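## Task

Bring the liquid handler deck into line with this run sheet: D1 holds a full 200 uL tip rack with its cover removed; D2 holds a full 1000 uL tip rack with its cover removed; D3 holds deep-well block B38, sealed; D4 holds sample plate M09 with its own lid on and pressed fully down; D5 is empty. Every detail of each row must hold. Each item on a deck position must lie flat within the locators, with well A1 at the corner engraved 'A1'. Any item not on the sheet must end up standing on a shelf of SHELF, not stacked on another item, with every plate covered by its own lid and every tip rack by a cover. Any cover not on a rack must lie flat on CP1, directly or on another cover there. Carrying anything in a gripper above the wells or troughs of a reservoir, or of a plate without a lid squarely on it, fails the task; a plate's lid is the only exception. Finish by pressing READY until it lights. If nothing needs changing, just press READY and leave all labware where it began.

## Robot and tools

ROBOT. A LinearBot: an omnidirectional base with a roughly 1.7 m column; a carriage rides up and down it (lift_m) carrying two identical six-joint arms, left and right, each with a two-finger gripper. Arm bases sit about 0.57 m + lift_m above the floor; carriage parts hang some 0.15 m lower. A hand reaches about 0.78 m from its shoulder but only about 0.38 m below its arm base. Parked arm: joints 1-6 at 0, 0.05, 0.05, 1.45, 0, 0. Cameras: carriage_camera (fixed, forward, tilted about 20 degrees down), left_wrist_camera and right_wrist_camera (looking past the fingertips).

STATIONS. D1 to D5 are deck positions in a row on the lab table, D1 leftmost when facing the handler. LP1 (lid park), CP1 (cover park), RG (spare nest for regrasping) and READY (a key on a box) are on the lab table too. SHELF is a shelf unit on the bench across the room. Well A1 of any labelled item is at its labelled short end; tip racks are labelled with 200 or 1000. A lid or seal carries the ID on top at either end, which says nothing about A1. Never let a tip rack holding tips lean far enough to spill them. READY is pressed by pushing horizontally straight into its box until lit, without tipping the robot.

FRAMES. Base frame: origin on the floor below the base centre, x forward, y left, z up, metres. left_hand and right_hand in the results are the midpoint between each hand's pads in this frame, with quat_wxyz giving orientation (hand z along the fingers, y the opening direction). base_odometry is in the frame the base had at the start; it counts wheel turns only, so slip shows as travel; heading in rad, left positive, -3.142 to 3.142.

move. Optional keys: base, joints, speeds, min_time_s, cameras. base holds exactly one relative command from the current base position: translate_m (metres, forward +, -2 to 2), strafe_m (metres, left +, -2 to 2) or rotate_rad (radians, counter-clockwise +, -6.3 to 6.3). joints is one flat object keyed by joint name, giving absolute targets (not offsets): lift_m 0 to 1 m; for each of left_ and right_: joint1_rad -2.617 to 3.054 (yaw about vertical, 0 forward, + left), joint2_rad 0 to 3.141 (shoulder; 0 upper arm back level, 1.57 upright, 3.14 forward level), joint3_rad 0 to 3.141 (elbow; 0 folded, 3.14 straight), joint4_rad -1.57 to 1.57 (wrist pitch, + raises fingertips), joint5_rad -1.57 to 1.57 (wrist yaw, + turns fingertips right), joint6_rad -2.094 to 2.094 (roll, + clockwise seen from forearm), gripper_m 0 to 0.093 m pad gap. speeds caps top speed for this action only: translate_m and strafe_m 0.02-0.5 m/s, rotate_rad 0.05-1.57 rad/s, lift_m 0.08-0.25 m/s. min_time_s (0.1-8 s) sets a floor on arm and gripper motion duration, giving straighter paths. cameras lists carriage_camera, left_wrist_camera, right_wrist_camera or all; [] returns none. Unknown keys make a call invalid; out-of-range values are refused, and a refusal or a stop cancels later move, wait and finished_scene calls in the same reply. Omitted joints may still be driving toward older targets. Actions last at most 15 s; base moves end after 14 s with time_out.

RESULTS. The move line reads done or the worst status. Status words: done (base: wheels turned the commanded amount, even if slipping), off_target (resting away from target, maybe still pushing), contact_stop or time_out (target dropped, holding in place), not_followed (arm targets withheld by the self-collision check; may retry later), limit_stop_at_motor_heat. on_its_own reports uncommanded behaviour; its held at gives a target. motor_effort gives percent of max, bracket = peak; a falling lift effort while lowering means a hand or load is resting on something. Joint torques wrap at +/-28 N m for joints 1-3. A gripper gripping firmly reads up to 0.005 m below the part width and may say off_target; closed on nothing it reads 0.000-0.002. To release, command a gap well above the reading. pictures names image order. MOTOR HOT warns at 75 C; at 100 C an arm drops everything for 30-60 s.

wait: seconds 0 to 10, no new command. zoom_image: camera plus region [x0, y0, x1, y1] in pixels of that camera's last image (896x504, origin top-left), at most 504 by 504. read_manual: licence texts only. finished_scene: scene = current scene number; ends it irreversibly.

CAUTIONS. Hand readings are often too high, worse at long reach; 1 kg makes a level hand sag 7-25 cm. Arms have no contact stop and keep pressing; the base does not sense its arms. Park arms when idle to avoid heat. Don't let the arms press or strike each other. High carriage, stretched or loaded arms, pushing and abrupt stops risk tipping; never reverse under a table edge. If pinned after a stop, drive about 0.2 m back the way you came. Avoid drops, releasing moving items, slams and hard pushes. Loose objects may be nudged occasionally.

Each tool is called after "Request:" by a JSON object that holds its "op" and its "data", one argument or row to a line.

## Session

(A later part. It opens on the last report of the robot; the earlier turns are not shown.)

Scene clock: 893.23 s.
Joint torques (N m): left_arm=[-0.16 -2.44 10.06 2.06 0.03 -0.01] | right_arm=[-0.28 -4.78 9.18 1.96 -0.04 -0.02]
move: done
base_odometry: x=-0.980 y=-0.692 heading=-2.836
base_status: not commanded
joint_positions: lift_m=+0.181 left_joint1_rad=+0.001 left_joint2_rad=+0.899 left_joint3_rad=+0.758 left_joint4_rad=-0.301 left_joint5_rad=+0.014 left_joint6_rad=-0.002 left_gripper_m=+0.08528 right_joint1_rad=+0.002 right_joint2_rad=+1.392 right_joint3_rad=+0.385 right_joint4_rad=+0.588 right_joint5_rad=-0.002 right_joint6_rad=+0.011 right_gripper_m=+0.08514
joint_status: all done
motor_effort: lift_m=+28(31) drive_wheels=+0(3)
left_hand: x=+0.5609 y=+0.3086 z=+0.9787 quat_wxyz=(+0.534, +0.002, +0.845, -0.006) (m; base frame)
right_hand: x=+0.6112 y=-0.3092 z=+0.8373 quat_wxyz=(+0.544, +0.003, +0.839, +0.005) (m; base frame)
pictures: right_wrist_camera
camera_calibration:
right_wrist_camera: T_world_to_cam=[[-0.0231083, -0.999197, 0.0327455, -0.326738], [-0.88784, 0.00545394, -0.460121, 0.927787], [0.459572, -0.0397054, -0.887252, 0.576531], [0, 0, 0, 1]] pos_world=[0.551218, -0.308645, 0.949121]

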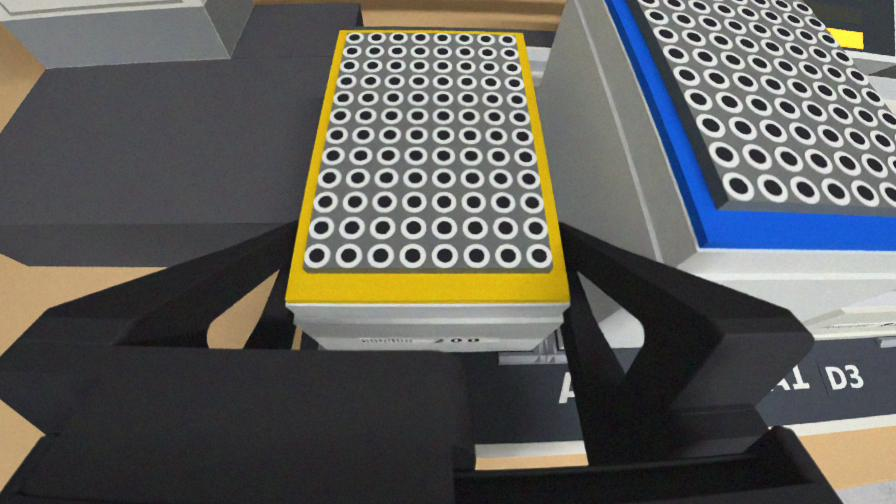

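Request:
{"op": "move", "data": {
  "joints": {"right_gripper_m": 0.0866},
  "min_time_s": 1.0,
  "cameras": []
}}

Request:
{"op": "move", "data": {
  "joints": {"right_gripper_m": 0.0885},
  "min_time_s": 1.0,
  "cameras": ["right_wrist_camera"]
}}

Request:
{"op": "zoom_image", "data": {
  "camera": "right_wrist_camera",
  "region": [270, 10, 590, 330]
}}

Scene clock: 903.00 s.
Joint torques (N m): left_arm=[-0.17 -2.47 10.06 2.07 0.02 -0.02] | right_arm=[-0.27 -4.82 9.17 1.95 -0.04 -0.02]
move: done
base_odometry: x=-0.980 y=-0.692 heading=-2.836
base_status: not commanded
joint_positions: lift_m=+0.181 left_joint1_rad=+0.001 left_joint2_rad=+0.899 left_joint3_rad=+0.758 left_joint4_rad=-0.301 left_joint5_rad=+0.014 left_joint6_rad=-0.002 left_gripper_m=+0.08528 right_joint1_rad=+0.002 right_joint2_rad=+1.392 right_joint3_rad=+0.385 right_joint4_rad=+0.589 right_joint5_rad=-0.002 right_joint6_rad=+0.011 right_gripper_m=+0.08662
joint_status: all done
motor_effort: lift_m=+28(32) drive_wheels=-1(2)
left_hand: x=+0.5609 y=+0.3086 z=+0.9787 quat_wxyz=(+0.534, +0.002, +0.845, -0.006) (m; base frame)
right_hand: x=+0.6113 y=-0.3092 z=+0.8374 quat_wxyz=(+0.545, +0.003, +0.839, +0.005) (m; base frame)
pictures: none
No camera images: "cameras" was empty.

Scene clock: 904.27 s.
Joint torques (N m): left_arm=[-0.16 -2.45 10.06 2.07 0.03 -0.02] | right_arm=[-0.28 -4.83 9.17 1.95 -0.04 -0.01]
move: done
base_odometry: x=-0.980 y=-0.692 heading=-2.836
base_status: not commanded
joint_positions: lift_m=+0.181 left_joint1_rad=+0.001 left_joint2_rad=+0.899 left_joint3_rad=+0.758 left_joint4_rad=-0.301 left_joint5_rad=+0.014 left_joint6_rad=-0.002 left_gripper_m=+0.08528 right_joint1_rad=+0.002 right_joint2_rad=+1.392 right_joint3_rad=+0.385 right_joint4_rad=+0.589 right_joint5_rad=-0.002 right_joint6_rad=+0.011 right_gripper_m=+0.08838
joint_status: all done
motor_effort: lift_m=+30(32) drive_wheels=+1(1)
left_hand: x=+0.5609 y=+0.3086 z=+0.9787 quat_wxyz=(+0.534, +0.002, +0.845, -0.006) (m; base frame)
right_hand: x=+0.6113 y=-0.3092 z=+0.8374 quat_wxyz=(+0.545, +0.003, +0.839, +0.005) (m; base frame)
pictures: right_wrist_camera
camera_calibration:
right_wrist_camera: T_world_to_cam=[[-0.0229658, -0.999189, 0.0330839, -0.327108], [-0.887664, 0.00515617, -0.460463, 0.927947], [0.459919, -0.0399423, -0.887062, 0.576145], [0, 0, 0, 1]] pos_world=[0.551213, -0.308615, 0.949184]

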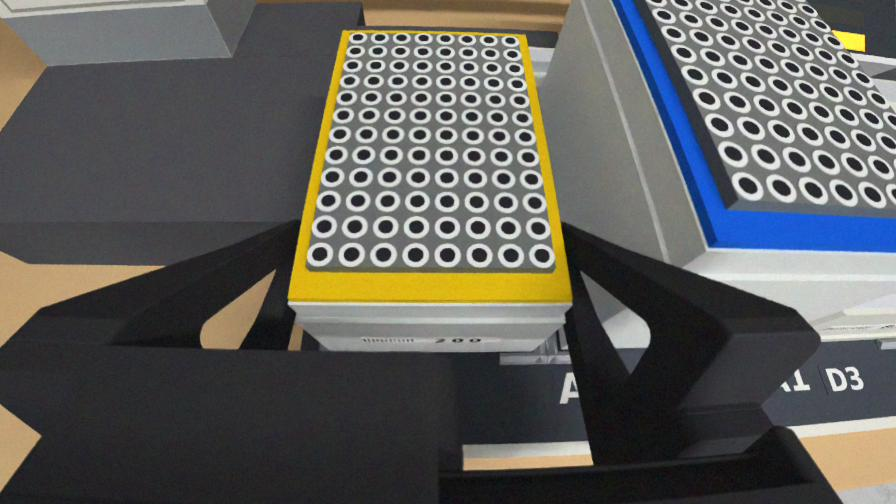

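Scaled by 1.575.

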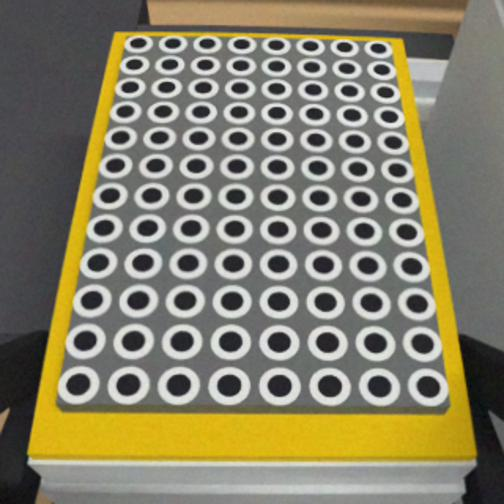

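Request:
{"op": "move", "data": {
  "joints": {"right_gripper_m": 0.0915},
  "min_time_s": 1.0,
  "cameras": []
}}

Request:
{"op": "move", "data": {
  "base": {"translate_m": -0.06},
  "speeds": {"translate_m": 0.05},
  "cameras": ["right_wrist_camera"]
}}

Request:
{"op": "zoom_image", "data": {
  "camera": "right_wrist_camera",
  "region": [300, 0, 660, 330]
}}

Scene clock: 911.13 s.
Joint torques (N m): left_arm=[-0.17 -2.48 10.04 2.06 0.03 -0.01] | right_arm=[-0.29 -4.83 9.17 1.95 -0.04 -0.01]
move: done
base_odometry: x=-0.980 y=-0.692 heading=-2.836
base_status: not commanded
joint_positions: lift_m=+0.181 left_joint1_rad=+0.001 left_joint2_rad=+0.899 left_joint3_rad=+0.758 left_joint4_rad=-0.301 left_joint5_rad=+0.014 left_joint6_rad=-0.002 left_gripper_m=+0.08528 right_joint1_rad=+0.002 right_joint2_rad=+1.392 right_joint3_rad=+0.385 right_joint4_rad=+0.589 right_joint5_rad=-0.002 right_joint6_rad=+0.010 right_gripper_m=+0.09137
joint_status: all done
motor_effort: lift_m=+28(32) drive_wheels=-1(1)
left_hand: x=+0.5609 y=+0.3086 z=+0.9787 quat_wxyz=(+0.534, +0.002, +0.845, -0.006) (m; base frame)
right_hand: x=+0.6113 y=-0.3092 z=+0.8374 quat_wxyz=(+0.545, +0.003, +0.839, +0.004) (m; base frame)
pictures: none
No camera images: "cameras" was empty.

Scene clock: 912.83 s.
Joint torques (N m): left_arm=[-0.17 -2.4 10.03 2.07 0.03 -0.01] | right_arm=[-0.28 -4.82 9.17 1.95 -0.04 -0.01]
move: done
base_odometry: x=-0.922 y=-0.674 heading=-2.836
base_status: done
joint_positions: lift_m=+0.181 left_joint1_rad=+0.001 left_joint2_rad=+0.899 left_joint3_rad=+0.758 left_joint4_rad=-0.301 left_joint5_rad=+0.014 left_joint6_rad=-0.002 left_gripper_m=+0.08528 right_joint1_rad=+0.002 right_joint2_rad=+1.392 right_joint3_rad=+0.385 right_joint4_rad=+0.589 right_joint5_rad=-0.002 right_joint6_rad=+0.010 right_gripper_m=+0.09138
joint_status: not commanded
motor_effort: lift_m=+27(33) drive_wheels=+2(11)
left_hand: x=+0.5609 y=+0.3086 z=+0.9787 quat_wxyz=(+0.534, +0.002, +0.845, -0.006) (m; base frame)
right_hand: x=+0.6113 y=-0.3092 z=+0.8374 quat_wxyz=(+0.545, +0.003, +0.839, +0.004) (m; base frame)
pictures: right_wrist_camera
camera_calibration:
right_wrist_camera: T_world_to_cam=[[-0.0226558, -0.999172, 0.0337802, -0.327876], [-0.887664, 0.00455976, -0.460469, 0.927768], [0.459934, -0.0404178, -0.887033, 0.575964], [0, 0, 0, 1]] pos_world=[0.551213, -0.308556, 0.949183]

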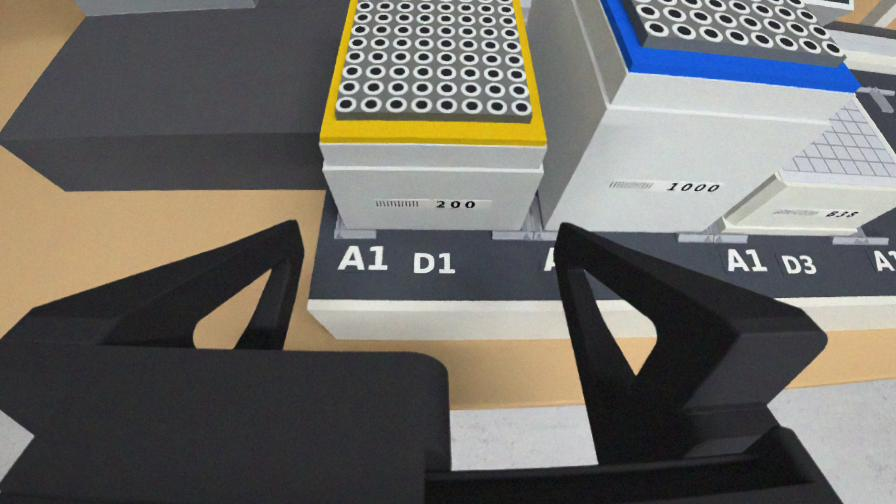

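Scaled by 1.400.

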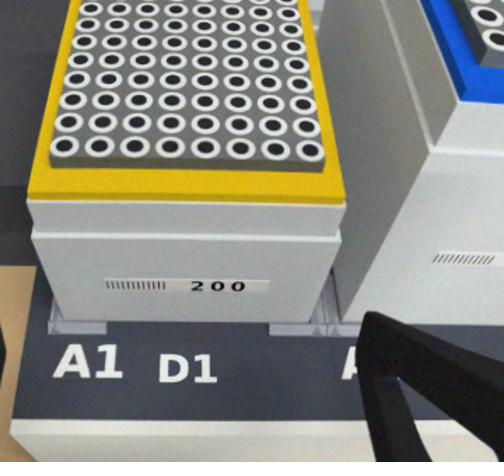

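Request:
{"op": "move", "data": {
  "base": {"translate_m": -0.12},
  "speeds": {"translate_m": 0.15},
  "cameras": ["right_wrist_camera"]
}}

Request:
{"op": "zoom_image", "data": {
  "camera": "right_wrist_camera",
  "region": [300, 0, 620, 200]
}}

Scene clock: 918.20 s.
Joint torques (N m): left_arm=[-0.18 -2.45 10.03 2.06 0.03 -0.02] | right_arm=[-0.28 -4.83 9.17 1.95 -0.04 -0.01]
move: done
base_odometry: x=-0.808 y=-0.638 heading=-2.836
base_status: done
joint_positions: lift_m=+0.181 left_joint1_rad=+0.001 left_joint2_rad=+0.899 left_joint3_rad=+0.758 left_joint4_rad=-0.301 left_joint5_rad=+0.014 left_joint6_rad=-0.002 left_gripper_m=+0.08528 right_joint1_rad=+0.002 right_joint2_rad=+1.392 right_joint3_rad=+0.385 right_joint4_rad=+0.589 right_joint5_rad=-0.002 right_joint6_rad=+0.010 right_gripper_m=+0.09138
joint_status: not commanded
motor_effort: lift_m=+25(32) drive_wheels=-1(10)
left_hand: x=+0.5609 y=+0.3086 z=+0.9787 quat_wxyz=(+0.534, +0.002, +0.845, -0.006) (m; base frame)
right_hand: x=+0.6113 y=-0.3092 z=+0.8374 quat_wxyz=(+0.545, +0.003, +0.839, +0.004) (m; base frame)
pictures: right_wrist_camera
camera_calibration:
right_wrist_camera: T_world_to_cam=[[-0.0226558, -0.999172, 0.0337802, -0.327876], [-0.887664, 0.00455976, -0.460469, 0.927768], [0.459934, -0.0404178, -0.887033, 0.575964], [0, 0, 0, 1]] pos_world=[0.551213, -0.308556, 0.949183]

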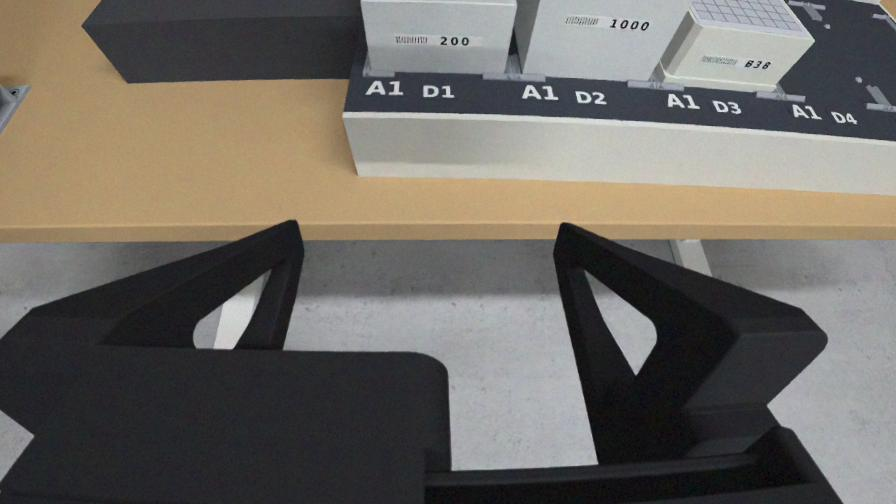

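Scaled by 1.575.

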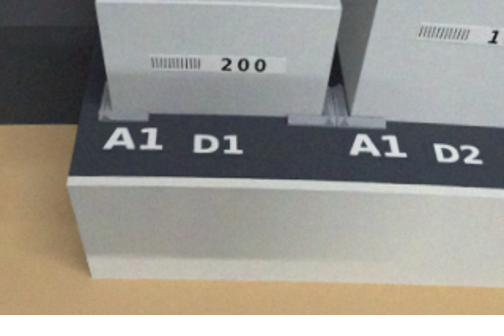

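Request:
{"op": "move", "data": {
  "joints": {"right_joint1_rad": 0, "right_joint2_rad": 0.05, "right_joint3_rad": 0.05, "right_joint4_rad": 1.45, "right_joint5_rad": 0, "right_joint6_rad": 0, "right_gripper_m": 0.0},
  "min_time_s": 2.0,
  "cameras": []
}}

Request:
{"op": "move", "data": {
  "base": {"strafe_m": -0.92},
  "speeds": {"strafe_m": 0.25},
  "cameras": ["left_wrist_camera"]
}}

Scene clock: 928.07 s.
Joint torques (N m): left_arm=[-0.18 -2.45 10.07 2.06 0.03 -0.02] | right_arm=[-0.25 3.38 6.32 0.04 -0.03 -0.01]
move: done
base_odometry: x=-0.808 y=-0.638 heading=-2.836
base_status: not commanded
joint_positions: lift_m=+0.181 left_joint1_rad=+0.001 left_joint2_rad=+0.899 left_joint3_rad=+0.758 left_joint4_rad=-0.301 left_joint5_rad=+0.014 left_joint6_rad=-0.002 left_gripper_m=+0.08528 right_joint1_rad=+0.002 right_joint2_rad=+0.059 right_joint3_rad=+0.057 right_joint4_rad=+1.434 right_joint5_rad=-0.002 right_joint6_rad=+0.010 right_gripper_m=+0.00062
joint_status: all done
motor_effort: lift_m=+29(32) drive_wheels=-2(3)
left_hand: x=+0.5609 y=+0.3086 z=+0.9787 quat_wxyz=(+0.534, +0.002, +0.845, -0.006) (m; base frame)
right_hand: x=+0.2676 y=-0.3101 z=+1.1712 quat_wxyz=(+0.998, -0.001, +0.069, +0.006) (m; base frame)
pictures: none
No camera images: "cameras" was empty.

Scene clock: 933.10 s.
Joint torques (N m): left_arm=[-0.16 -2.48 10.06 2.07 0.03 -0.02] | right_arm=[-0.27 3.4 6.34 0.03 -0.04 -0.01]
move: done
base_odometry: x=-1.084 y=+0.239 heading=-2.836
base_status: done
joint_positions: lift_m=+0.181 left_joint1_rad=+0.001 left_joint2_rad=+0.899 left_joint3_rad=+0.758 left_joint4_rad=-0.301 left_joint5_rad=+0.014 left_joint6_rad=-0.002 left_gripper_m=+0.08528 right_joint1_rad=+0.002 right_joint2_rad=+0.059 right_joint3_rad=+0.057 right_joint4_rad=+1.436 right_joint5_rad=-0.002 right_joint6_rad=+0.010 right_gripper_m=+0.00062
joint_status: not commanded
motor_effort: lift_m=+29(32) drive_wheels=-3(9)
left_hand: x=+0.5609 y=+0.3086 z=+0.9787 quat_wxyz=(+0.534, +0.002, +0.845, -0.006) (m; base frame)
right_hand: x=+0.2673 y=-0.3101 z=+1.1712 quat_wxyz=(+0.998, -0.001, +0.069, +0.006) (m; base frame)
pictures: left_wrist_camera
camera_calibration:
left_wrist_camera: T_world_to_cam=[[-0.026002, -0.9996, 0.0111662, 0.308056], [-0.896504, 0.0183755, -0.442654, 0.928586], [0.442272, -0.0215204, -0.896623, 0.762257], [0, 0, 0, 1]] pos_world=[0.503366, 0.307273, 1.09106]

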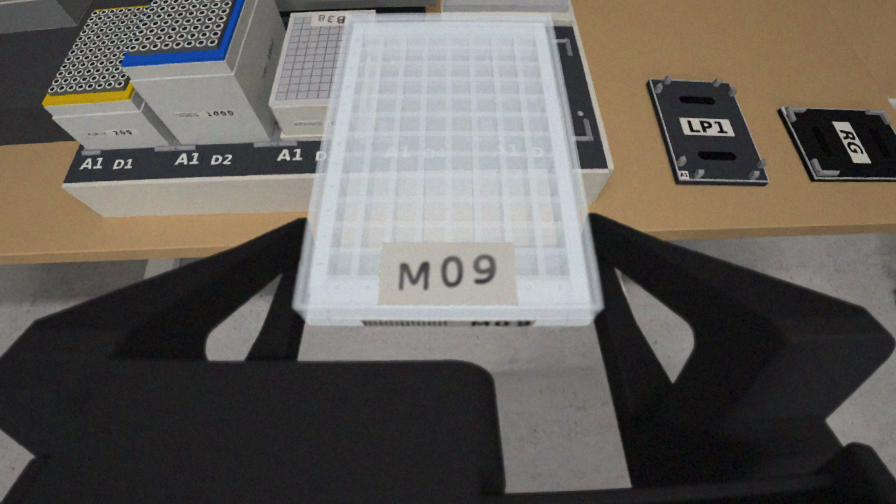

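Request:
{"op": "zoom_image", "data": {
  "camera": "left_wrist_camera",
  "region": [40, 60, 440, 260]
}}

Request:
{"op": "zoom_image", "data": {
  "camera": "left_wrist_camera",
  "region": [340, 0, 640, 240]
}}

Scaled by 1.260.

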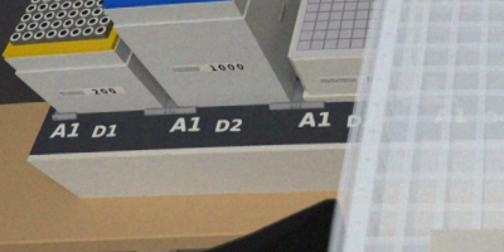

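Scaled by 1.680.

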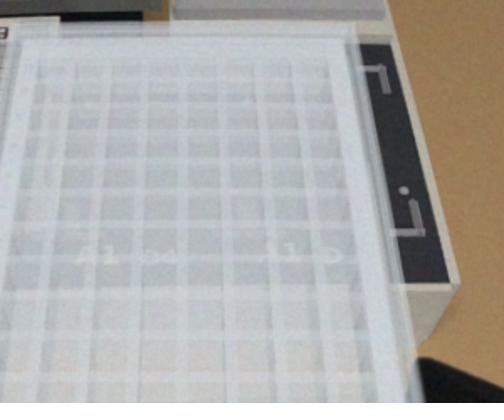

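Request:
{"op": "move", "data": {
  "joints": {"lift_m": 0.205, "left_joint2_rad": 1.392, "left_joint3_rad": 0.4, "left_joint4_rad": 0.575},
  "min_time_s": 3.5,
  "cameras": ["left_wrist_camera"]
}}

Request:
{"op": "zoom_image", "data": {
  "camera": "left_wrist_camera",
  "region": [100, 0, 500, 250]
}}

Request:
{"op": "zoom_image", "data": {
  "camera": "left_wrist_camera",
  "region": [440, 0, 700, 160]
}}

Scene clock: 959.40 s.
Joint torques (N m): left_arm=[-0.17 -4.18 5.71 2.23 0.03 -0.01] | right_arm=[-0.27 3.67 7.02 0.02 -0.04 -0.01]
move: done
base_odometry: x=-1.084 y=+0.239 heading=-2.836
base_status: not commanded
joint_positions: lift_m=+0.205 left_joint1_rad=+0.001 left_joint2_rad=+1.386 left_joint3_rad=+0.410 left_joint4_rad=+0.549 left_joint5_rad=+0.014 left_joint6_rad=-0.002 left_gripper_m=+0.08528 right_joint1_rad=+0.002 right_joint2_rad=+0.056 right_joint3_rad=+0.050 right_joint4_rad=+1.438 right_joint5_rad=-0.002 right_joint6_rad=+0.010 right_gripper_m=+0.00062
joint_status: all done
motor_effort: lift_m=+33(41) drive_wheels=-2(4)
left_hand: x=+0.6144 y=+0.3087 z=+0.8648 quat_wxyz=(+0.542, +0.002, +0.841, -0.006) (m; base frame)
right_hand: x=+0.2679 y=-0.3101 z=+1.1929 quat_wxyz=(+0.998, -0.001, +0.070, +0.006) (m; base frame)
pictures: left_wrist_camera
camera_calibration:
left_wrist_camera: T_world_to_cam=[[-0.0261896, -0.9996, 0.0106961, 0.31131], [-0.888773, 0.0183855, -0.457978, 0.934648], [0.457598, -0.0215007, -0.888899, 0.620378], [0, 0, 0, 1]] pos_world=[0.55496, 0.30734, 0.976172]

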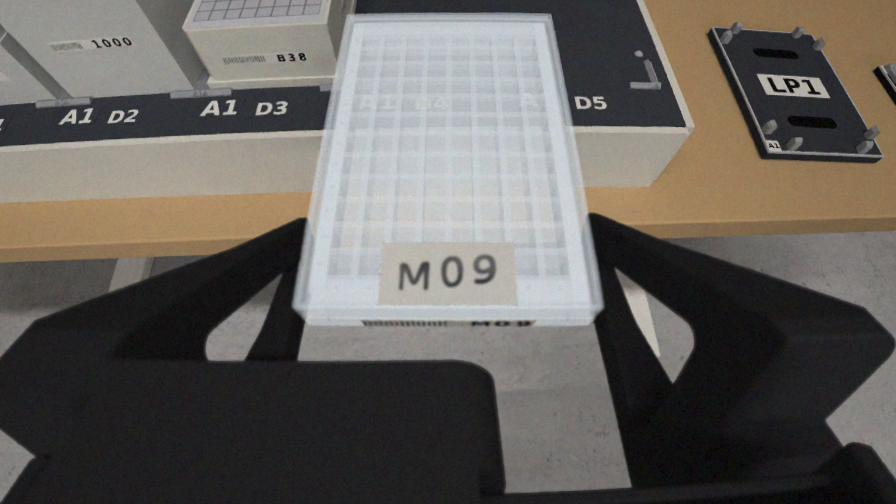

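Scaled by 1.260.

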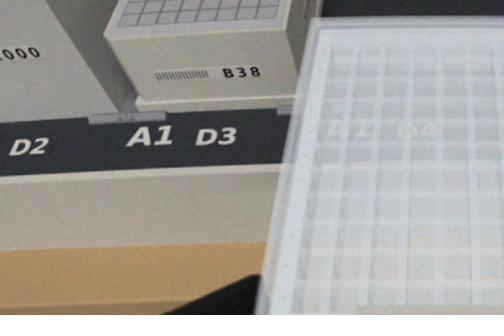

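Scaled by 1.938.

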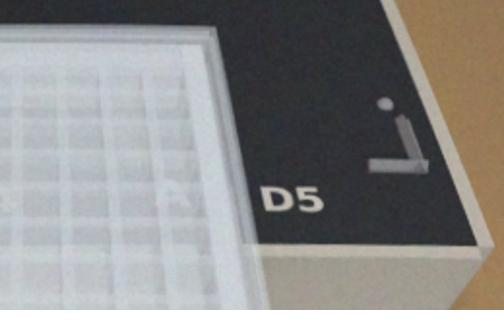

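Request:
{"op": "move", "data": {
  "base": {"rotate_rad": 0.016},
  "speeds": {"rotate_rad": 0.05},
  "cameras": []
}}

Request:
{"op": "move", "data": {
  "base": {"translate_m": 0.09},
  "speeds": {"translate_m": 0.1},
  "cameras": ["left_wrist_camera"]
}}

Request:
{"op": "zoom_image", "data": {
  "camera": "left_wrist_camera",
  "region": [130, 0, 480, 250]
}}

Request:
{"op": "zoom_image", "data": {
  "camera": "left_wrist_camera",
  "region": [440, 0, 760, 330]
}}

Scene clock: 1039.93 s.
Joint torques (N m): left_arm=[-0.17 -4.23 5.74 2.21 0.04 -0.02] | right_arm=[-0.25 3.67 7.01 0 -0.03 -0.01]
move: done
base_odometry: x=-1.084 y=+0.239 heading=-2.821
base_status: done
joint_positions: lift_m=+0.205 left_joint1_rad=+0.001 left_joint2_rad=+1.386 left_joint3_rad=+0.410 left_joint4_rad=+0.551 left_joint5_rad=+0.014 left_joint6_rad=-0.002 left_gripper_m=+0.08528 right_joint1_rad=+0.002 right_joint2_rad=+0.056 right_joint3_rad=+0.050 right_joint4_rad=+1.439 right_joint5_rad=-0.002 right_joint6_rad=+0.010 right_gripper_m=+0.00062
joint_status: not commanded
motor_effort: lift_m=+35(38) drive_wheels=-5(11)
left_hand: x=+0.6146 y=+0.3087 z=+0.8651 quat_wxyz=(+0.542, +0.002, +0.840, -0.006) (m; base frame)
right_hand: x=+0.2677 y=-0.3101 z=+1.1929 quat_wxyz=(+0.998, -0.001, +0.069, +0.006) (m; base frame)
pictures: none
No camera images: "cameras" was empty.

Scene clock: 1041.53 s.
Joint torques (N m): left_arm=[-0.21 -4.3 5.7 2.2 0.03 -0.01] | right_arm=[-0.25 3.69 6.98 0 -0.04 -0.01]
move: done
base_odometry: x=-1.170 y=+0.211 heading=-2.821
base_status: done
joint_positions: lift_m=+0.205 left_joint1_rad=+0.001 left_joint2_rad=+1.386 left_joint3_rad=+0.410 left_joint4_rad=+0.552 left_joint5_rad=+0.014 left_joint6_rad=-0.002 left_gripper_m=+0.08528 right_joint1_rad=+0.002 right_joint2_rad=+0.056 right_joint3_rad=+0.050 right_joint4_rad=+1.442 right_joint5_rad=-0.002 right_joint6_rad=+0.010 right_gripper_m=+0.00062
joint_status: not commanded
motor_effort: lift_m=+35(37) drive_wheels=-5(8)
left_hand: x=+0.6147 y=+0.3087 z=+0.8652 quat_wxyz=(+0.543, +0.002, +0.840, -0.006) (m; base frame)
right_hand: x=+0.2670 y=-0.3101 z=+1.1930 quat_wxyz=(+0.998, -0.001, +0.068, +0.006) (m; base frame)
pictures: left_wrist_camera
camera_calibration:
left_wrist_camera: T_world_to_cam=[[-0.0258665, -0.999611, 0.0104764, 0.311374], [-0.887729, 0.0181503, -0.460008, 0.936289], [0.459638, -0.0211989, -0.887853, 0.61835], [0, 0, 0, 1]] pos_world=[0.555008, 0.307367, 0.976442]

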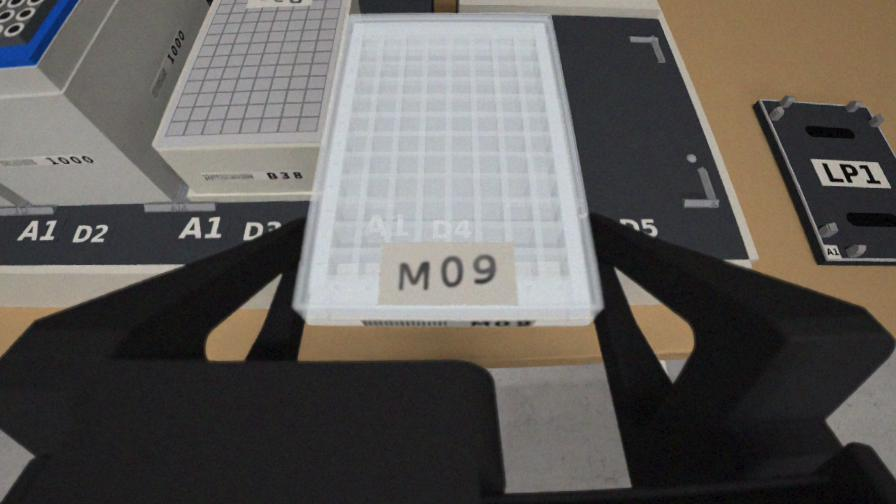

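Scaled by 1.440.

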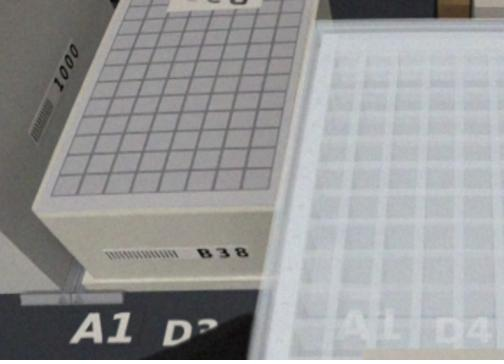

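Scaled by 1.527.

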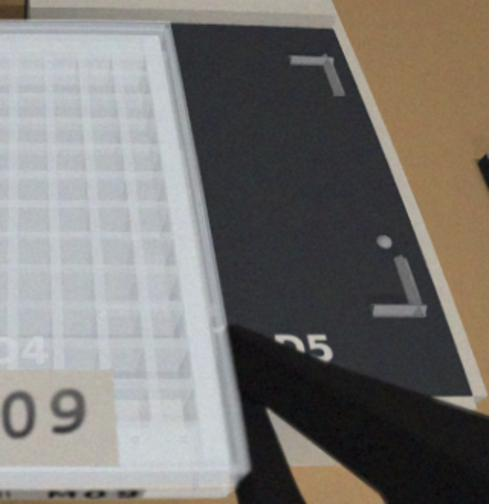

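Request:
{"op": "move", "data": {
  "base": {"translate_m": 0.076},
  "speeds": {"translate_m": 0.06},
  "cameras": ["left_wrist_camera"]
}}

Request:
{"op": "zoom_image", "data": {
  "camera": "left_wrist_camera",
  "region": [110, 20, 460, 330]
}}

Request:
{"op": "zoom_image", "data": {
  "camera": "left_wrist_camera",
  "region": [480, 60, 800, 360]
}}

Scene clock: 1084.97 s.
Joint torques (N m): left_arm=[-0.21 -4.27 5.74 2.19 0.03 -0.01] | right_arm=[-0.27 3.67 7.01 -0.06 -0.04 0]
move: done
base_odometry: x=-1.242 y=+0.188 heading=-2.822
base_status: done
joint_positions: lift_m=+0.205 left_joint1_rad=+0.001 left_joint2_rad=+1.386 left_joint3_rad=+0.410 left_joint4_rad=+0.553 left_joint5_rad=+0.014 left_joint6_rad=-0.002 left_gripper_m=+0.08528 right_joint1_rad=+0.002 right_joint2_rad=+0.056 right_joint3_rad=+0.050 right_joint4_rad=+1.443 right_joint5_rad=-0.002 right_joint6_rad=+0.010 right_gripper_m=+0.00062
joint_status: not commanded
motor_effort: lift_m=+37(38) drive_wheels=-3(7)
left_hand: x=+0.6148 y=+0.3087 z=+0.8654 quat_wxyz=(+0.543, +0.002, +0.840, -0.006) (m; base frame)
right_hand: x=+0.2667 y=-0.3101 z=+1.1930 quat_wxyz=(+0.998, -0.001, +0.067, +0.006) (m; base frame)
pictures: left_wrist_camera
camera_calibration:
left_wrist_camera: T_world_to_cam=[[-0.0258744, -0.999611, 0.0104556, 0.311397], [-0.887378, 0.0181507, -0.460685, 0.936806], [0.460316, -0.0211981, -0.887502, 0.617746], [0, 0, 0, 1]] pos_world=[0.555, 0.307367, 0.976567]

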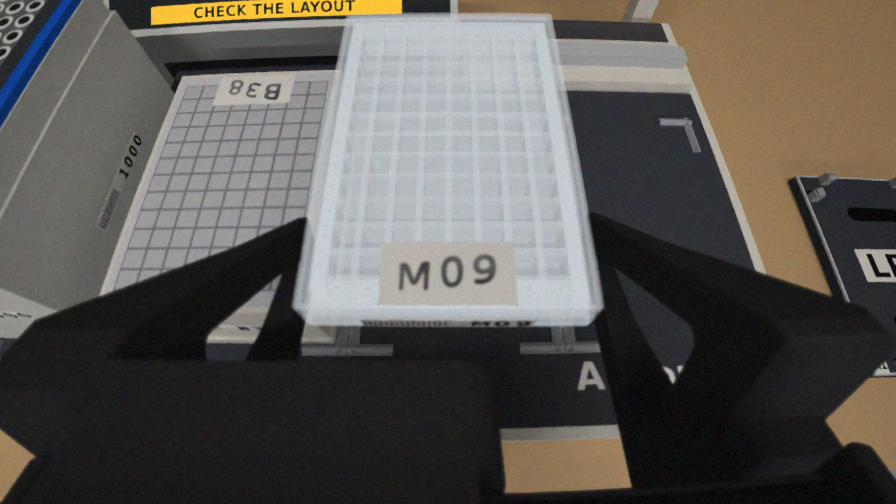

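Scaled by 1.440.

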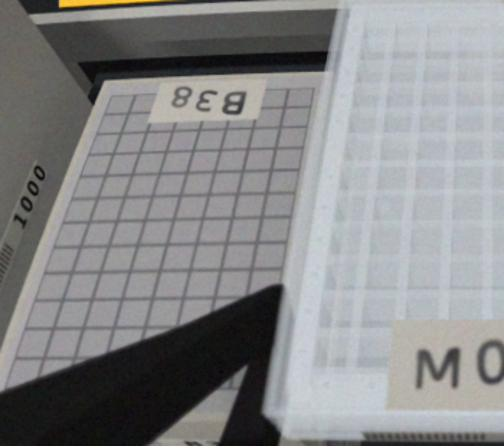

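Scaled by 1.575.

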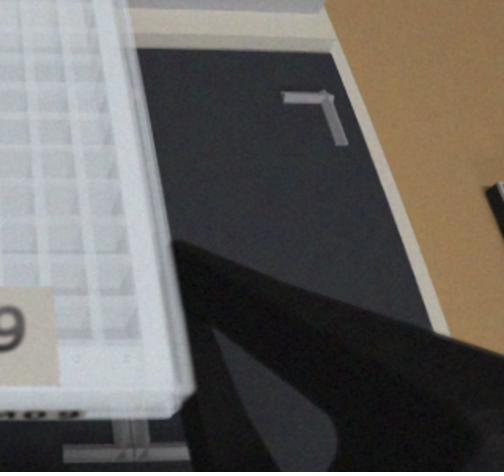

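Request:
{"op": "zoom_image", "data": {
  "camera": "left_wrist_camera",
  "region": [290, 290, 620, 400]
}}

Scaled by 1.527.

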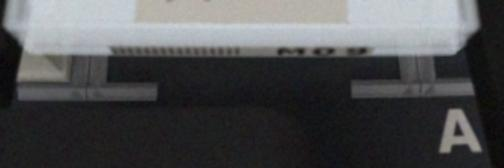

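Request:
{"op": "move", "data": {
  "base": {"rotate_rad": 0.0106},
  "speeds": {"rotate_rad": 0.05},
  "cameras": []
}}

Request:
{"op": "move", "data": {
  "base": {"strafe_m": -0.0096},
  "speeds": {"strafe_m": 0.03},
  "cameras": []
}}

Request:
{"op": "move", "data": {
  "base": {"translate_m": 0.006},
  "joints": {"lift_m": 0.175},
  "speeds": {"translate_m": 0.02, "lift_m": 0.08},
  "cameras": ["left_wrist_camera"]
}}

Request:
{"op": "zoom_image", "data": {
  "camera": "left_wrist_camera",
  "region": [290, 290, 620, 400]
}}

Scene clock: 1151.97 s.
Joint torques (N m): left_arm=[-0.2 -4.29 5.74 2.2 0.04 -0.01] | right_arm=[-0.27 3.67 6.99 -0.04 -0.03 -0.01]
move: done
base_odometry: x=-1.242 y=+0.188 heading=-2.812
base_status: done
joint_positions: lift_m=+0.205 left_joint1_rad=+0.002 left_joint2_rad=+1.386 left_joint3_rad=+0.410 left_joint4_rad=+0.553 left_joint5_rad=+0.013 left_joint6_rad=-0.002 left_gripper_m=+0.08528 right_joint1_rad=+0.002 right_joint2_rad=+0.056 right_joint3_rad=+0.050 right_joint4_rad=+1.443 right_joint5_rad=-0.002 right_joint6_rad=+0.010 right_gripper_m=+0.00062
joint_status: not commanded
motor_effort: lift_m=+34(37) drive_wheels=-6(7)
left_hand: x=+0.6148 y=+0.3090 z=+0.8654 quat_wxyz=(+0.543, +0.002, +0.840, -0.005) (m; base frame)
right_hand: x=+0.2667 y=-0.3101 z=+1.1930 quat_wxyz=(+0.998, -0.001, +0.067, +0.006) (m; base frame)
pictures: none
No camera images: "cameras" was empty.

Scene clock: 1153.07 s.
Joint torques (N m): left_arm=[-0.14 -4.31 5.7 2.19 0.04 -0.01] | right_arm=[-0.27 3.69 7.02 -0.05 -0.04 -0.01]
move: done
base_odometry: x=-1.245 y=+0.197 heading=-2.812
base_status: done
joint_positions: lift_m=+0.205 left_joint1_rad=+0.001 left_joint2_rad=+1.387 left_joint3_rad=+0.410 left_joint4_rad=+0.553 left_joint5_rad=+0.013 left_joint6_rad=-0.002 left_gripper_m=+0.08528 right_joint1_rad=+0.002 right_joint2_rad=+0.056 right_joint3_rad=+0.050 right_joint4_rad=+1.443 right_joint5_rad=-0.002 right_joint6_rad=+0.010 right_gripper_m=+0.00062
joint_status: not commanded
motor_effort: lift_m=+35(38) drive_wheels=+0(5)
left_hand: x=+0.6148 y=+0.3087 z=+0.8654 quat_wxyz=(+0.543, +0.002, +0.840, -0.006) (m; base frame)
right_hand: x=+0.2666 y=-0.3102 z=+1.1930 quat_wxyz=(+0.998, -0.001, +0.067, +0.006) (m; base frame)
pictures: none
No camera images: "cameras" was empty.

Scene clock: 1153.83 s.
Joint torques (N m): left_arm=[-0.16 -4.56 6.01 2.11 0.05 -0.01] | right_arm=[-0.27 3.69 7.15 -0.07 -0.04 -0.01]
move: done
base_odometry: x=-1.251 y=+0.195 heading=-2.812
base_status: done
joint_positions: lift_m=+0.175 left_joint1_rad=+0.001 left_joint2_rad=+1.390 left_joint3_rad=+0.407 left_joint4_rad=+0.560 left_joint5_rad=+0.013 left_joint6_rad=-0.002 left_gripper_m=+0.08528 right_joint1_rad=+0.002 right_joint2_rad=+0.056 right_joint3_rad=+0.049 right_joint4_rad=+1.444 right_joint5_rad=-0.002 right_joint6_rad=+0.010 right_gripper_m=+0.00062
joint_status: all done
motor_effort: lift_m=+29(31) drive_wheels=-4(9)
left_hand: x=+0.6145 y=+0.3087 z=+0.8346 quat_wxyz=(+0.543, +0.002, +0.840, -0.006) (m; base frame)
right_hand: x=+0.2667 y=-0.3102 z=+1.1631 quat_wxyz=(+0.998, -0.001, +0.067, +0.006) (m; base frame)
pictures: left_wrist_camera
camera_calibration:
left_wrist_camera: T_world_to_cam=[[-0.0255603, -0.999622, 0.0101426, 0.311767], [-0.887384, 0.0180161, -0.460679, 0.922346], [0.460322, -0.0207755, -0.887509, 0.59042], [0, 0, 0, 1]] pos_world=[0.55466, 0.307299, 0.945746]

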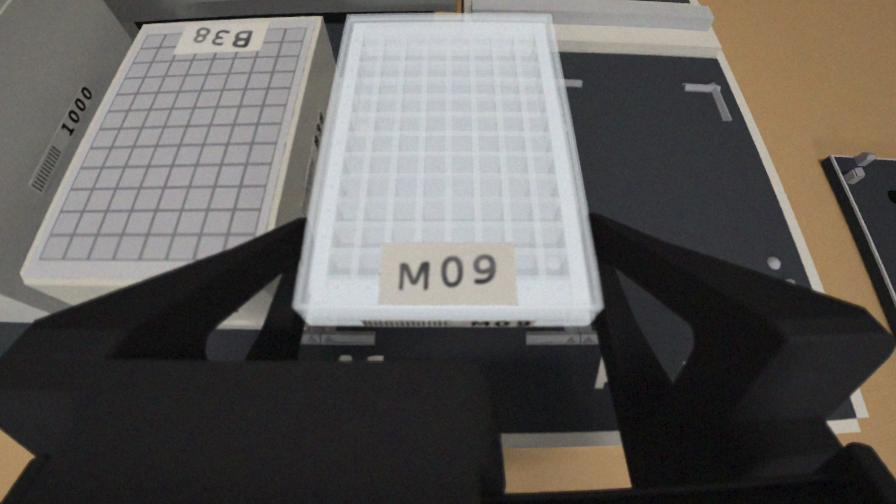

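Scaled by 1.527.

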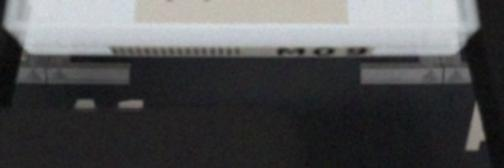

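Request:
{"op": "move", "data": {
  "joints": {"lift_m": 0.154},
  "speeds": {"lift_m": 0.08},
  "cameras": ["left_wrist_camera"]
}}

Request:
{"op": "zoom_image", "data": {
  "camera": "left_wrist_camera",
  "region": [280, 280, 630, 390]
}}

Scene clock: 1177.00 s.
Joint torques (N m): left_arm=[-0.09 -4.67 6.12 2.08 0.04 -0.01] | right_arm=[-0.27 3.71 7.17 -0.05 -0.04 -0.01]
move: done
base_odometry: x=-1.251 y=+0.195 heading=-2.812
base_status: not commanded
joint_positions: lift_m=+0.154 left_joint1_rad=+0.001 left_joint2_rad=+1.390 left_joint3_rad=+0.405 left_joint4_rad=+0.563 left_joint5_rad=+0.013 left_joint6_rad=-0.002 left_gripper_m=+0.08528 right_joint1_rad=+0.002 right_joint2_rad=+0.056 right_joint3_rad=+0.049 right_joint4_rad=+1.444 right_joint5_rad=-0.002 right_joint6_rad=+0.010 right_gripper_m=+0.00062
joint_status: all done
motor_effort: lift_m=+33(33) drive_wheels=-3(4)
left_hand: x=+0.6144 y=+0.3087 z=+0.8135 quat_wxyz=(+0.543, +0.002, +0.840, -0.006) (m; base frame)
right_hand: x=+0.2667 y=-0.3102 z=+1.1421 quat_wxyz=(+0.998, -0.001, +0.067, +0.006) (m; base frame)
pictures: left_wrist_camera
camera_calibration:
left_wrist_camera: T_world_to_cam=[[-0.025568, -0.999622, 0.0101224, 0.312], [-0.887032, 0.0180165, -0.461356, 0.9129], [0.460999, -0.0207749, -0.887157, 0.57106], [0, 0, 0, 1]] pos_world=[0.554491, 0.307298, 0.924634]

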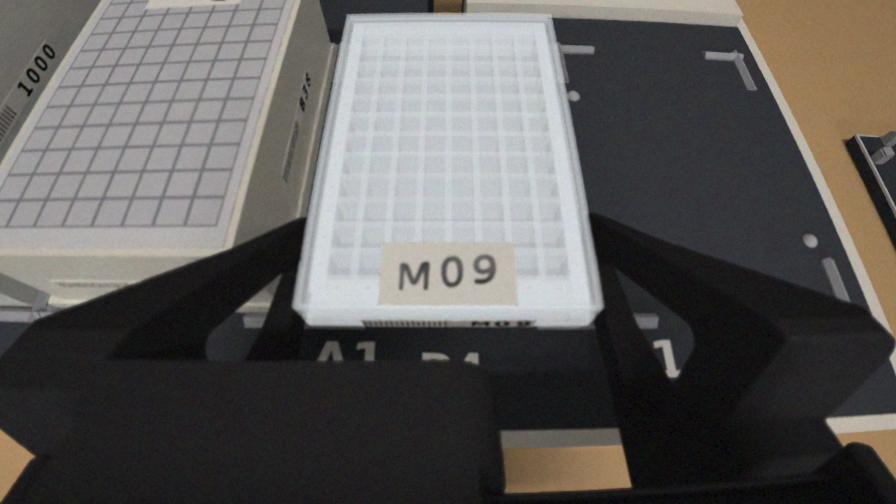

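Scaled by 1.440.

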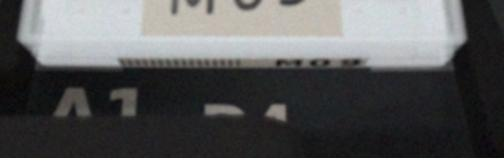

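Request:
{"op": "zoom_image", "data": {
  "camera": "left_wrist_camera",
  "region": [540, 270, 700, 350]
}}

Scaled by 3.150.

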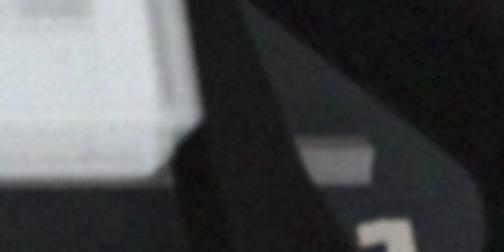

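Request:
{"op": "move", "data": {
  "base": {"translate_m": 0.007},
  "speeds": {"translate_m": 0.02},
  "cameras": ["left_wrist_camera"]
}}

Request:
{"op": "zoom_image", "data": {
  "camera": "left_wrist_camera",
  "region": [540, 270, 700, 350]
}}

Request:
{"op": "zoom_image", "data": {
  "camera": "left_wrist_camera",
  "region": [230, 280, 400, 365]
}}

Scene clock: 1195.93 s.
Joint torques (N m): left_arm=[-0.08 -4.71 6.06 2.09 0.04 -0.01] | right_arm=[-0.27 3.71 7.09 -0.09 -0.04 -0.01]
move: done
base_odometry: x=-1.258 y=+0.193 heading=-2.812
base_status: done
joint_positions: lift_m=+0.154 left_joint1_rad=+0.001 left_joint2_rad=+1.390 left_joint3_rad=+0.405 left_joint4_rad=+0.563 left_joint5_rad=+0.013 left_joint6_rad=-0.002 left_gripper_m=+0.08528 right_joint1_rad=+0.002 right_joint2_rad=+0.056 right_joint3_rad=+0.049 right_joint4_rad=+1.445 right_joint5_rad=-0.002 right_joint6_rad=+0.010 right_gripper_m=+0.00062
joint_status: not commanded
motor_effort: lift_m=+29(34) drive_wheels=+0(7)
left_hand: x=+0.6144 y=+0.3087 z=+0.8135 quat_wxyz=(+0.543, +0.002, +0.840, -0.006) (m; base frame)
right_hand: x=+0.2666 y=-0.3102 z=+1.1422 quat_wxyz=(+0.998, -0.001, +0.067, +0.006) (m; base frame)
pictures: left_wrist_camera
camera_calibration:
left_wrist_camera: T_world_to_cam=[[-0.025568, -0.999622, 0.0101224, 0.312], [-0.887032, 0.0180165, -0.461356, 0.9129], [0.460999, -0.0207749, -0.887157, 0.57106], [0, 0, 0, 1]] pos_world=[0.554491, 0.307298, 0.924634]

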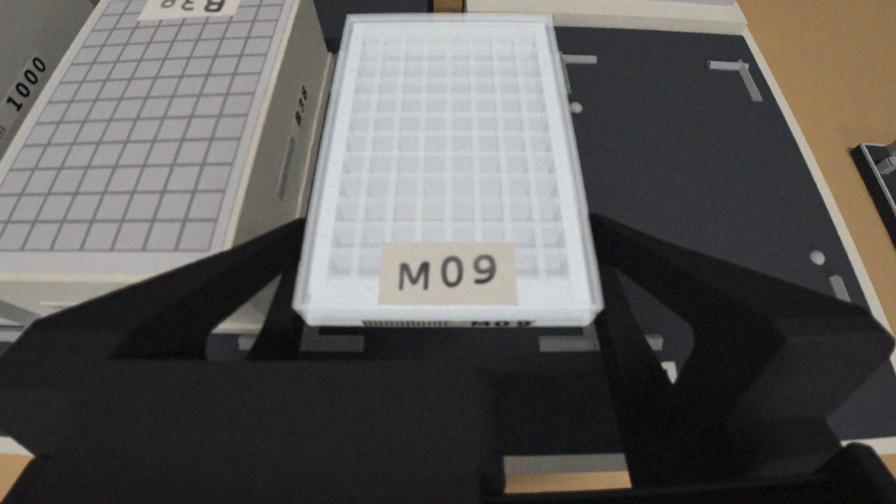

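Scaled by 3.150.

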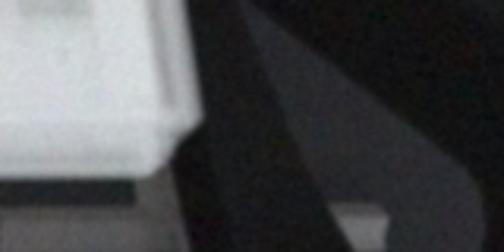

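Scaled by 2.965.

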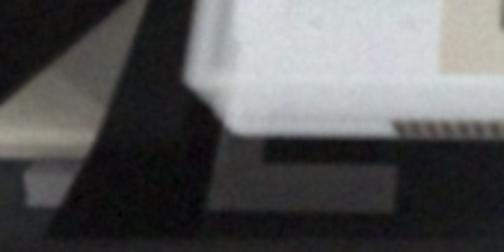

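Request:
{"op": "move", "data": {
  "cameras": ["left_wrist_camera"]
}}

Scene clock: 1217.47 s.
Joint torques (N m): left_arm=[-0.16 -4.64 6.13 2.09 0.04 -0.01] | right_arm=[-0.28 3.71 7.12 -0.06 -0.04 -0.01]
base_odometry: x=-1.258 y=+0.193 heading=-2.812
base_status: done
joint_positions: lift_m=+0.154 left_joint1_rad=+0.001 left_joint2_rad=+1.390 left_joint3_rad=+0.405 left_joint4_rad=+0.563 left_joint5_rad=+0.013 left_joint6_rad=-0.002 left_gripper_m=+0.08528 right_joint1_rad=+0.002 right_joint2_rad=+0.056 right_joint3_rad=+0.049 right_joint4_rad=+1.445 right_joint5_rad=-0.002 right_joint6_rad=+0.010 right_gripper_m=+0.00062
joint_status: not commanded
motor_effort: lift_m=+29(34) drive_wheels=+0(7)
left_hand: x=+0.6144 y=+0.3087 z=+0.8135 quat_wxyz=(+0.543, +0.002, +0.840, -0.006) (m; base frame)
right_hand: x=+0.2666 y=-0.3102 z=+1.1422 quat_wxyz=(+0.998, -0.001, +0.067, +0.006) (m; base frame)
pictures: left_wrist_camera
camera_calibration:
left_wrist_camera: T_world_to_cam=[[-0.025568, -0.999622, 0.0101224, 0.312], [-0.887032, 0.0180165, -0.461356, 0.9129], [0.460999, -0.0207749, -0.887157, 0.57106], [0, 0, 0, 1]] pos_world=[0.554491, 0.307298, 0.924634]

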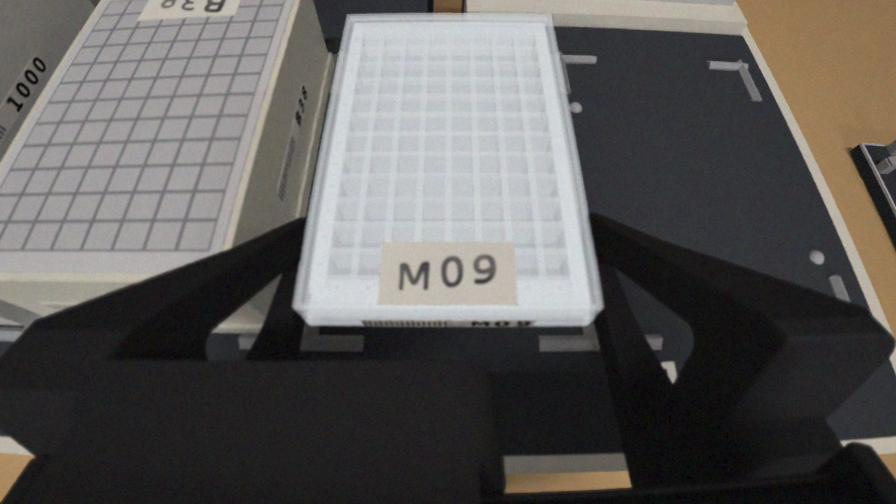

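Request:
{"op": "move", "data": {
  "joints": {"lift_m": 0.1497},
  "speeds": {"lift_m": 0.08},
  "cameras": ["left_wrist_camera"]
}}

Request:
{"op": "zoom_image", "data": {
  "camera": "left_wrist_camera",
  "region": [220, 290, 680, 370]
}}

Scene clock: 1226.43 s.
Joint torques (N m): left_arm=[-0.16 -4.63 6.27 2.09 0.04 -0.01] | right_arm=[-0.25 3.78 7.13 -0.07 -0.04 -0.01]
move: done
base_odometry: x=-1.258 y=+0.193 heading=-2.812
base_status: not commanded
joint_positions: lift_m=+0.150 left_joint1_rad=+0.001 left_joint2_rad=+1.391 left_joint3_rad=+0.404 left_joint4_rad=+0.562 left_joint5_rad=+0.013 left_joint6_rad=-0.002 left_gripper_m=+0.08528 right_joint1_rad=+0.002 right_joint2_rad=+0.055 right_joint3_rad=+0.048 right_joint4_rad=+1.445 right_joint5_rad=-0.002 right_joint6_rad=+0.010 right_gripper_m=+0.00062
joint_status: all done
motor_effort: lift_m=+30(32) drive_wheels=-3(5)
left_hand: x=+0.6138 y=+0.3087 z=+0.8081 quat_wxyz=(+0.542, +0.002, +0.840, -0.006) (m; base frame)
right_hand: x=+0.2664 y=-0.3102 z=+1.1377 quat_wxyz=(+0.998, -0.001, +0.066, +0.006) (m; base frame)
pictures: left_wrist_camera
camera_calibration:
left_wrist_camera: T_world_to_cam=[[-0.025537, -0.999622, 0.0102032, 0.311956], [-0.888436, 0.0180152, -0.458647, 0.908559], [0.458289, -0.0207773, -0.88856, 0.56929], [0, 0, 0, 1]] pos_world=[0.554263, 0.307298, 0.919373]

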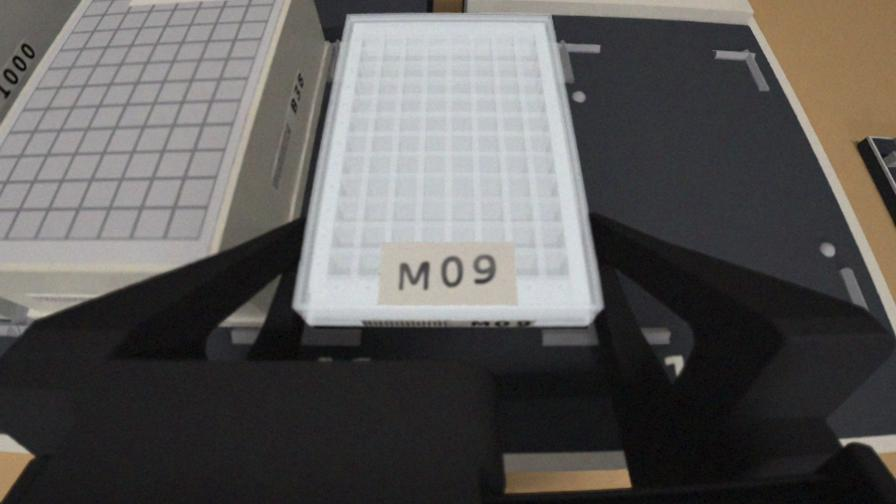

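Scaled by 1.096.

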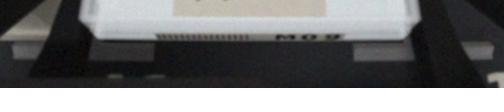

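Request:
{"op": "move", "data": {
  "joints": {"lift_m": 0.1477},
  "speeds": {"lift_m": 0.08},
  "cameras": ["left_wrist_camera"]
}}

Request:
{"op": "zoom_image", "data": {
  "camera": "left_wrist_camera",
  "region": [220, 290, 680, 370]
}}

Scene clock: 1234.87 s.
Joint torques (N m): left_arm=[-0.16 -4.63 6.3 2.07 0.03 -0.01] | right_arm=[-0.25 3.81 7.2 -0.06 -0.04 -0.01]
move: done
base_odometry: x=-1.258 y=+0.193 heading=-2.812
base_status: not commanded
joint_positions: lift_m=+0.148 left_joint1_rad=+0.001 left_joint2_rad=+1.391 left_joint3_rad=+0.404 left_joint4_rad=+0.565 left_joint5_rad=+0.013 left_joint6_rad=-0.002 left_gripper_m=+0.08528 right_joint1_rad=+0.002 right_joint2_rad=+0.055 right_joint3_rad=+0.048 right_joint4_rad=+1.445 right_joint5_rad=-0.002 right_joint6_rad=+0.010 right_gripper_m=+0.00062
joint_status: all done
motor_effort: lift_m=+27(33) drive_wheels=-3(3)
left_hand: x=+0.6140 y=+0.3087 z=+0.8067 quat_wxyz=(+0.543, +0.002, +0.840, -0.006) (m; base frame)
right_hand: x=+0.2664 y=-0.3102 z=+1.1357 quat_wxyz=(+0.998, -0.001, +0.066, +0.006) (m; base frame)
pictures: left_wrist_camera
camera_calibration:
left_wrist_camera: T_world_to_cam=[[-0.0255603, -0.999622, 0.0101426, 0.312039], [-0.887384, 0.0180161, -0.460679, 0.909107], [0.460322, -0.0207755, -0.887509, 0.565828], [0, 0, 0, 1]] pos_world=[0.55424, 0.307298, 0.917819]

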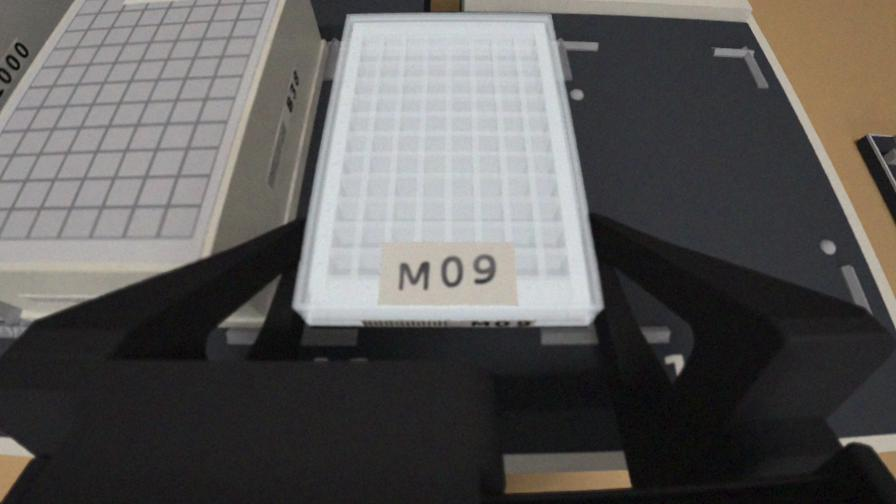

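Scaled by 1.096.

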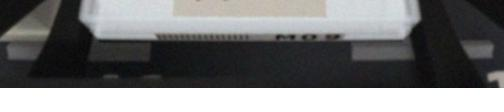

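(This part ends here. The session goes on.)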